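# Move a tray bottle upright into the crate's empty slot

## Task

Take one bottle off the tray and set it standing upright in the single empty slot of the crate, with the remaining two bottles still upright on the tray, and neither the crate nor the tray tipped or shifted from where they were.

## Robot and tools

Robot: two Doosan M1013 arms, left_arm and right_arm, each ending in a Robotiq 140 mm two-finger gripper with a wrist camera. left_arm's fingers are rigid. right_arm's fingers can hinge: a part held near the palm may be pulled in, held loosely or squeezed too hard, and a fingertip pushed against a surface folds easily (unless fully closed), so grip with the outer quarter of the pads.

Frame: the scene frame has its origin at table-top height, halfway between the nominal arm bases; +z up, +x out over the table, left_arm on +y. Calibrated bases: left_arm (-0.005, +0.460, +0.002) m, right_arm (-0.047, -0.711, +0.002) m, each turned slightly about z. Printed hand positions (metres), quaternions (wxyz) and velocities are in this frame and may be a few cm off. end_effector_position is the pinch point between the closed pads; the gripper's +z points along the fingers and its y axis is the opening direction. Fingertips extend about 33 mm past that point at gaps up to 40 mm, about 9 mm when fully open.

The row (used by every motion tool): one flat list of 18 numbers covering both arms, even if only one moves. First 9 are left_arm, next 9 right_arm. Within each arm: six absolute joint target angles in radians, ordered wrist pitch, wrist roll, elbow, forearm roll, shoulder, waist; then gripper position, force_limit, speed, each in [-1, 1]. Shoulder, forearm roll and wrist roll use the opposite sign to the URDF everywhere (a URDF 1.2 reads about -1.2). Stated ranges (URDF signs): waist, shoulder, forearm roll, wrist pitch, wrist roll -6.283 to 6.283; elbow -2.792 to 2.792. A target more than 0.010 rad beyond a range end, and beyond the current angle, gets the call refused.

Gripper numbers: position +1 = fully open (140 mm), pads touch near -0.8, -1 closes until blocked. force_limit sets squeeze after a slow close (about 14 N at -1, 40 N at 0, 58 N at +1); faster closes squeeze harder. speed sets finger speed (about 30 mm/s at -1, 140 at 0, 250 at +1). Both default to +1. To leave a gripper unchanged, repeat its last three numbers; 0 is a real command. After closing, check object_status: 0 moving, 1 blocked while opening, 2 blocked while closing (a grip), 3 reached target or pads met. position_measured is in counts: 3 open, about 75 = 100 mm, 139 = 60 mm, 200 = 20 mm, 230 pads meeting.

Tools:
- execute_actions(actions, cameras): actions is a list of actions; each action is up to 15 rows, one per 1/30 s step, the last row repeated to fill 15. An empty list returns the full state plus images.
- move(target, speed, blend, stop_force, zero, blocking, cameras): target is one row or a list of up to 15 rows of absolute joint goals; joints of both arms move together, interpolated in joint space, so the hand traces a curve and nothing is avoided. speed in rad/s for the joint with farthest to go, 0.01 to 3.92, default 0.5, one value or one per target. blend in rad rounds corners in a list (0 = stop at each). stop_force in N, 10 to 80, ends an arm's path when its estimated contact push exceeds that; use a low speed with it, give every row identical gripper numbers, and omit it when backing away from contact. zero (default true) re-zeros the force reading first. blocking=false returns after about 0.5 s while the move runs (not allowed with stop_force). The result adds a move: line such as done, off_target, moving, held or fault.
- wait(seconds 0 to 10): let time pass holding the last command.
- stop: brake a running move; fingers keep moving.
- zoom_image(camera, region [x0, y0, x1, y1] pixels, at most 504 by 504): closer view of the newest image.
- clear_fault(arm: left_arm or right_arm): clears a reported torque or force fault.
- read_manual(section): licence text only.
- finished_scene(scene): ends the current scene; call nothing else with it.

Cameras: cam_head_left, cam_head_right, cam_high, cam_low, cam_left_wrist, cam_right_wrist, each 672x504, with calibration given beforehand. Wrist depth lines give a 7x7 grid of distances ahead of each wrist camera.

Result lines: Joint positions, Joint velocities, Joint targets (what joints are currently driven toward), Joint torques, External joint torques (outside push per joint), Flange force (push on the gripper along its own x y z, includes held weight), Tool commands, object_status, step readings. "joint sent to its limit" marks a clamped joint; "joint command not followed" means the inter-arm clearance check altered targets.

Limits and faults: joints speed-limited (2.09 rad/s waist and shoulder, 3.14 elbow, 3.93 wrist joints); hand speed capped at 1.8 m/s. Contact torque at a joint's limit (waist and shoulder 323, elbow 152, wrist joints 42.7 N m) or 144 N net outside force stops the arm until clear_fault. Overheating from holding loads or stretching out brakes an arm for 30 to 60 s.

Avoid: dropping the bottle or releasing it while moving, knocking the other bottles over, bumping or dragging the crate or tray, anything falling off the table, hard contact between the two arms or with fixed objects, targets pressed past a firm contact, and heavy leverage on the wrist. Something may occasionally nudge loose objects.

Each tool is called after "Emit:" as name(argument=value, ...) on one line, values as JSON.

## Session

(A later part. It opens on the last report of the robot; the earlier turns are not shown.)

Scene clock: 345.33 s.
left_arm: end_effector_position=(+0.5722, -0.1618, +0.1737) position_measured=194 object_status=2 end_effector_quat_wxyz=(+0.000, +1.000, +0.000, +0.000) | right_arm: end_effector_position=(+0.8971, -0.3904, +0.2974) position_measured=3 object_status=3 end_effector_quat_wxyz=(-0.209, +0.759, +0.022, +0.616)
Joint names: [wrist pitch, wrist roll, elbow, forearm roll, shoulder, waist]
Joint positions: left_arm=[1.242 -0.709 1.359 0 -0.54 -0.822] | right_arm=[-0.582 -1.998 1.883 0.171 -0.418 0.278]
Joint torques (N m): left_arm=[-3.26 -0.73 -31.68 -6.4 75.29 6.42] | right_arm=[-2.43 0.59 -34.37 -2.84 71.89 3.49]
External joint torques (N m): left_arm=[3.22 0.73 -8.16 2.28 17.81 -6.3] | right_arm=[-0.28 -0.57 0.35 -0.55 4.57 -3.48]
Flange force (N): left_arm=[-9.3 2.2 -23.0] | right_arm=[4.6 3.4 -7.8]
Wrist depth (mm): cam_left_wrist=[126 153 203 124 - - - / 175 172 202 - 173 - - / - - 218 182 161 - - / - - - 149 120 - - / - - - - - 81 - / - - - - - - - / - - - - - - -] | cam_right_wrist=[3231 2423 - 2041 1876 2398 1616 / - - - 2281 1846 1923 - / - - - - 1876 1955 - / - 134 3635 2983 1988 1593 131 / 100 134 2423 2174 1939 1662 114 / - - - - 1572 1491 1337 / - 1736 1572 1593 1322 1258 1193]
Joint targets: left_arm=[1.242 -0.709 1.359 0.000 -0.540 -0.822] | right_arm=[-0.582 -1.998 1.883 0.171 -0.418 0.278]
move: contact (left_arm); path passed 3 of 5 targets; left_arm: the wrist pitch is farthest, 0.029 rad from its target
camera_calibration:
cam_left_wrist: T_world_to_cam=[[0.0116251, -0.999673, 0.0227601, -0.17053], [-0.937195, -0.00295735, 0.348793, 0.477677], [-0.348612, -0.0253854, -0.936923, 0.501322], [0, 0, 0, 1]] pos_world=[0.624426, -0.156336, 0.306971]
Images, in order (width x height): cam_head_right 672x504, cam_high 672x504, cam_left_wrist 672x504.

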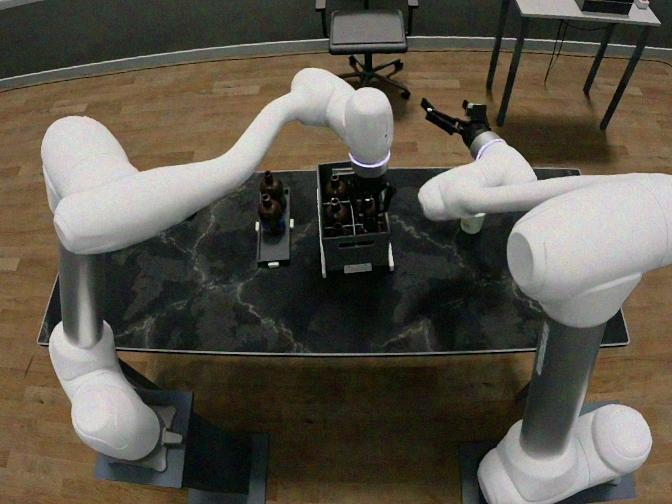

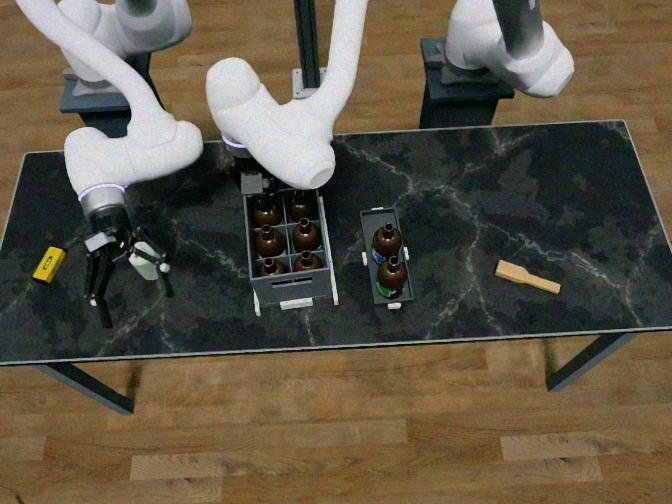

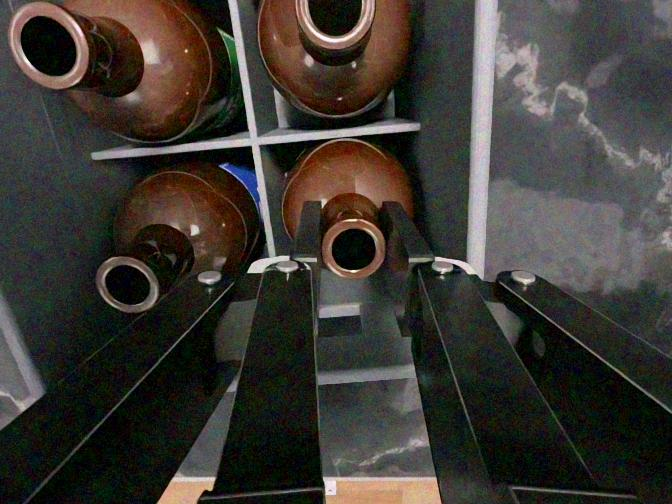

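Emit:
execute_actions(actions=[[[1.2436,-0.7085,1.358,0,-0.5395,-0.8223,-1,0,-1,-0.582,-1.998,1.883,0.171,-0.418,0.278,1,1,1]],[[1.2436,-0.7085,1.358,0,-0.5395,-0.8223,-0.32,0,-1,-0.582,-1.998,1.883,0.171,-0.418,0.278,1,1,1]],[[1.2436,-0.7085,1.358,0,-0.5395,-0.8223,-0.32,0,-1,-0.582,-1.998,1.883,0.171,-0.418,0.278,1,1,1]]], cameras=["cam_left_wrist"])

Scene clock: 357.07 s.
left_arm: end_effector_position=(+0.5723, -0.1619, +0.1748) position_measured=169 object_status=3 end_effector_quat_wxyz=(+0.000, +1.000, +0.000, +0.000) | right_arm: end_effector_position=(+0.8971, -0.3904, +0.2974) position_measured=3 object_status=3 end_effector_quat_wxyz=(-0.209, +0.759, +0.022, +0.616)
Joint names: [wrist pitch, wrist roll, elbow, forearm roll, shoulder, waist]
Joint positions: left_arm=[1.244 -0.709 1.358 0 -0.539 -0.822] | right_arm=[-0.582 -1.998 1.883 0.171 -0.418 0.278]
Joint torques (N m): left_arm=[-0.32 -0.69 -41.04 -4.51 95.04 2.51] | right_arm=[-2.42 0.57 -34.4 -2.82 72.03 3.3]
External joint torques (N m): left_arm=[0.28 0.69 1.35 0.4 -2.46 -2.46] | right_arm=[-0.28 -0.56 0.38 -0.58 4.36 -3.38]
External joint torques at the end of the 1st action: left_arm=[1.26 0.69 4.83 1.5 -6.27 -4.98] | right_arm=[-0.26 -0.53 0.42 -0.6 4.81 -3.45]
External joint torques at the end of the 2nd action: left_arm=[0.32 0.69 1.18 0.45 -2.25 -2.11] | right_arm=[-0.33 -0.56 0.27 -0.59 4.74 -3.98]
Flange force (N): left_arm=[-2.3 2.9 2.3] | right_arm=[4.3 3.3 -7.5]
Flange force at the end of the 1st action (N): left_arm=[-5.8 3.5 6.4] | right_arm=[4.7 3.1 -8.2]
Flange force at the end of the 2nd action (N): left_arm=[-1.9 2.8 1.9] | right_arm=[4.9 4.0 -7.9]
Wrist depth (mm): cam_left_wrist=[- 155 186 128 162 - - / 175 174 205 184 232 - - / 188 211 - 183 - - - / 185 - - 151 112 - - / - - - 191 166 76 - / - - - 163 - - - / - - - 407 - - -] | cam_right_wrist=[2908 2398 2374 2077 1776 1923 1762 / - - - 2350 1861 1939 1832 / 3421 - - - 1846 1776 - / 3814 134 3525 2769 2077 1891 131 / 100 143 2585 2134 1923 1749 114 / - 2134 1891 1749 1583 1472 1345 / 1891 1776 1593 1482 1345 1278 1199]
Joint targets: left_arm=[1.244 -0.708 1.358 0.000 -0.540 -0.822] | right_arm=[-0.582 -1.998 1.883 0.171 -0.418 0.278]
Step readings (joint positions of left_arm | right_arm; steps 1 to 15: 1st action; 16 to 30: 2nd action; 31 to 45: 3rd action):
0: [1.242 -0.709 1.359 0.000 -0.540 -0.822] | [-0.582 -1.998 1.883 0.171 -0.418 0.278]
1: [1.242 -0.709 1.359 0.000 -0.540 -0.822] | [-0.582 -1.998 1.883 0.171 -0.418 0.278]
2: [1.243 -0.709 1.359 0.000 -0.540 -0.822] | [-0.582 -1.998 1.883 0.171 -0.418 0.278]
4: [1.243 -0.709 1.359 0.000 -0.540 -0.822] | [-0.582 -1.998 1.883 0.171 -0.418 0.278]
8: [1.244 -0.709 1.358 0.000 -0.540 -0.822] | [-0.582 -1.998 1.883 0.171 -0.418 0.278]
15: [1.244 -0.709 1.358 0.000 -0.540 -0.822] | [-0.582 -1.998 1.883 0.171 -0.418 0.278]
16: [1.244 -0.709 1.358 0.000 -0.540 -0.822] | [-0.582 -1.998 1.883 0.171 -0.418 0.278]
17: [1.244 -0.709 1.358 0.000 -0.540 -0.822] | [-0.582 -1.998 1.883 0.171 -0.418 0.278]
19: [1.244 -0.709 1.358 0.000 -0.540 -0.822] | [-0.582 -1.998 1.883 0.171 -0.418 0.278]
23: [1.244 -0.709 1.358 0.000 -0.539 -0.822] | [-0.582 -1.998 1.883 0.171 -0.418 0.278]
30: [1.244 -0.709 1.358 0.000 -0.539 -0.822] | [-0.582 -1.998 1.883 0.171 -0.418 0.278]
31: [1.244 -0.709 1.358 0.000 -0.539 -0.822] | [-0.582 -1.998 1.883 0.171 -0.418 0.278]
32: [1.244 -0.709 1.358 0.000 -0.539 -0.822] | [-0.582 -1.998 1.883 0.171 -0.418 0.278]
34: [1.244 -0.709 1.358 0.000 -0.539 -0.822] | [-0.582 -1.998 1.883 0.171 -0.418 0.278]
38: [1.244 -0.709 1.358 0.000 -0.539 -0.822] | [-0.582 -1.998 1.883 0.171 -0.418 0.278]
45: [1.244 -0.709 1.358 0.000 -0.539 -0.822] | [-0.582 -1.998 1.883 0.171 -0.418 0.278]
camera_calibration:
cam_left_wrist: T_world_to_cam=[[0.0115994, -0.999669, 0.0229853, -0.170709], [-0.937261, -0.00285953, 0.348618, 0.477496], [-0.348437, -0.025587, -0.936983, 0.502263], [0, 0, 0, 1]] pos_world=[0.624525, -0.156435, 0.308071]
Images, in order (width x height): cam_left_wrist 672x504.

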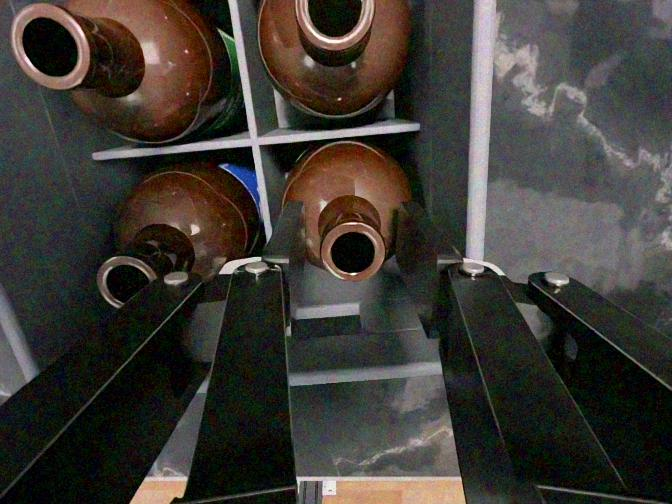

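Released, standing. Retreat vertically.

Emit:
move(target=[[1.2843,-0.7085,1.3308,0,-0.5265,-0.8223,-0.32,0,-1,-0.582,-1.998,1.883,0.171,-0.418,0.278,1,1,1],[1.3487,-0.7085,1.2832,0,-0.5097,-0.8223,-0.32,0,-1,-0.582,-1.998,1.883,0.171,-0.418,0.278,1,1,1],[1.4482,-0.7085,1.2013,0,-0.4921,-0.8223,-0.32,0,-1,-0.582,-1.998,1.883,0.171,-0.418,0.278,1,1,1]], speed=[0.08,0.15,0.3], blend=[0.01,0.01,0], cameras=["cam_left_wrist"])

Scene clock: 365.83 s.
left_arm: end_effector_position=(+0.5721, -0.1617, +0.3003) position_measured=169 object_status=3 end_effector_quat_wxyz=(+0.000, +1.000, +0.000, +0.000) | right_arm: end_effector_position=(+0.8971, -0.3904, +0.2974) position_measured=3 object_status=3 end_effector_quat_wxyz=(-0.209, +0.759, +0.022, +0.616)
Joint names: [wrist pitch, wrist roll, elbow, forearm roll, shoulder, waist]
Joint positions: left_arm=[1.448 -0.709 1.201 0 -0.492 -0.822] | right_arm=[-0.582 -1.998 1.883 0.171 -0.418 0.278]
Joint torques (N m): left_arm=[-0.36 -0.72 -43.37 -4.68 93.55 2.36] | right_arm=[-2.45 0.59 -34.42 -2.84 72.08 3.62]
External joint torques (N m): left_arm=[0.33 0.72 1.69 0.37 -2.9 -2.46] | right_arm=[-0.25 -0.57 0.4 -0.57 4.35 -3.85]
Flange force (N): left_arm=[-2.3 3.1 2.6] | right_arm=[4.6 4.0 -7.6]
Wrist depth (mm): cam_left_wrist=[- 237 266 - - - - / - - 291 300 - - - / 409 - - - - - - / - - 307 325 112 - 462 / - - - - - 76 - / - - - 1774 - - - / - - - 1590 - - -] | cam_right_wrist=[2837 2475 2059 2023 1803 1861 1803 / - 2945 3021 2374 1832 1650 - / 2529 - 2737 2501 1923 1955 - / - 134 2945 2837 2023 1891 131 / 100 125 2326 2174 2005 1572 114 / 2195 2134 1988 1803 1650 1454 - / - 1749 2077 1472 1329 1264 1237]
Joint targets: left_arm=[1.448 -0.708 1.201 0.000 -0.492 -0.822] | right_arm=[-0.582 -1.998 1.883 0.171 -0.418 0.278]
move: done
camera_calibration:
cam_left_wrist: T_world_to_cam=[[0.0116522, -0.999678, 0.0225352, -0.173231], [-0.937117, -0.00305563, 0.349002, 0.433272], [-0.348821, -0.0251848, -0.936851, 0.620034], [0, 0, 0, 1]] pos_world=[0.624326, -0.156236, 0.43357]
Images, in order (width x height): cam_left_wrist 672x504.

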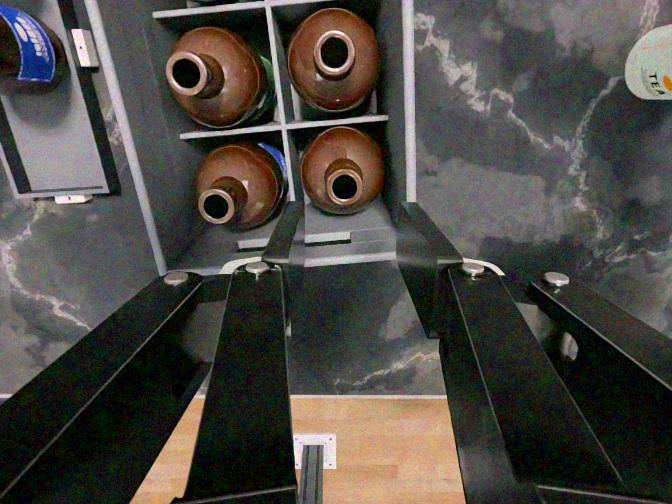

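Emit:
finished_scene(scene=2)

The scene is finished: the task was done.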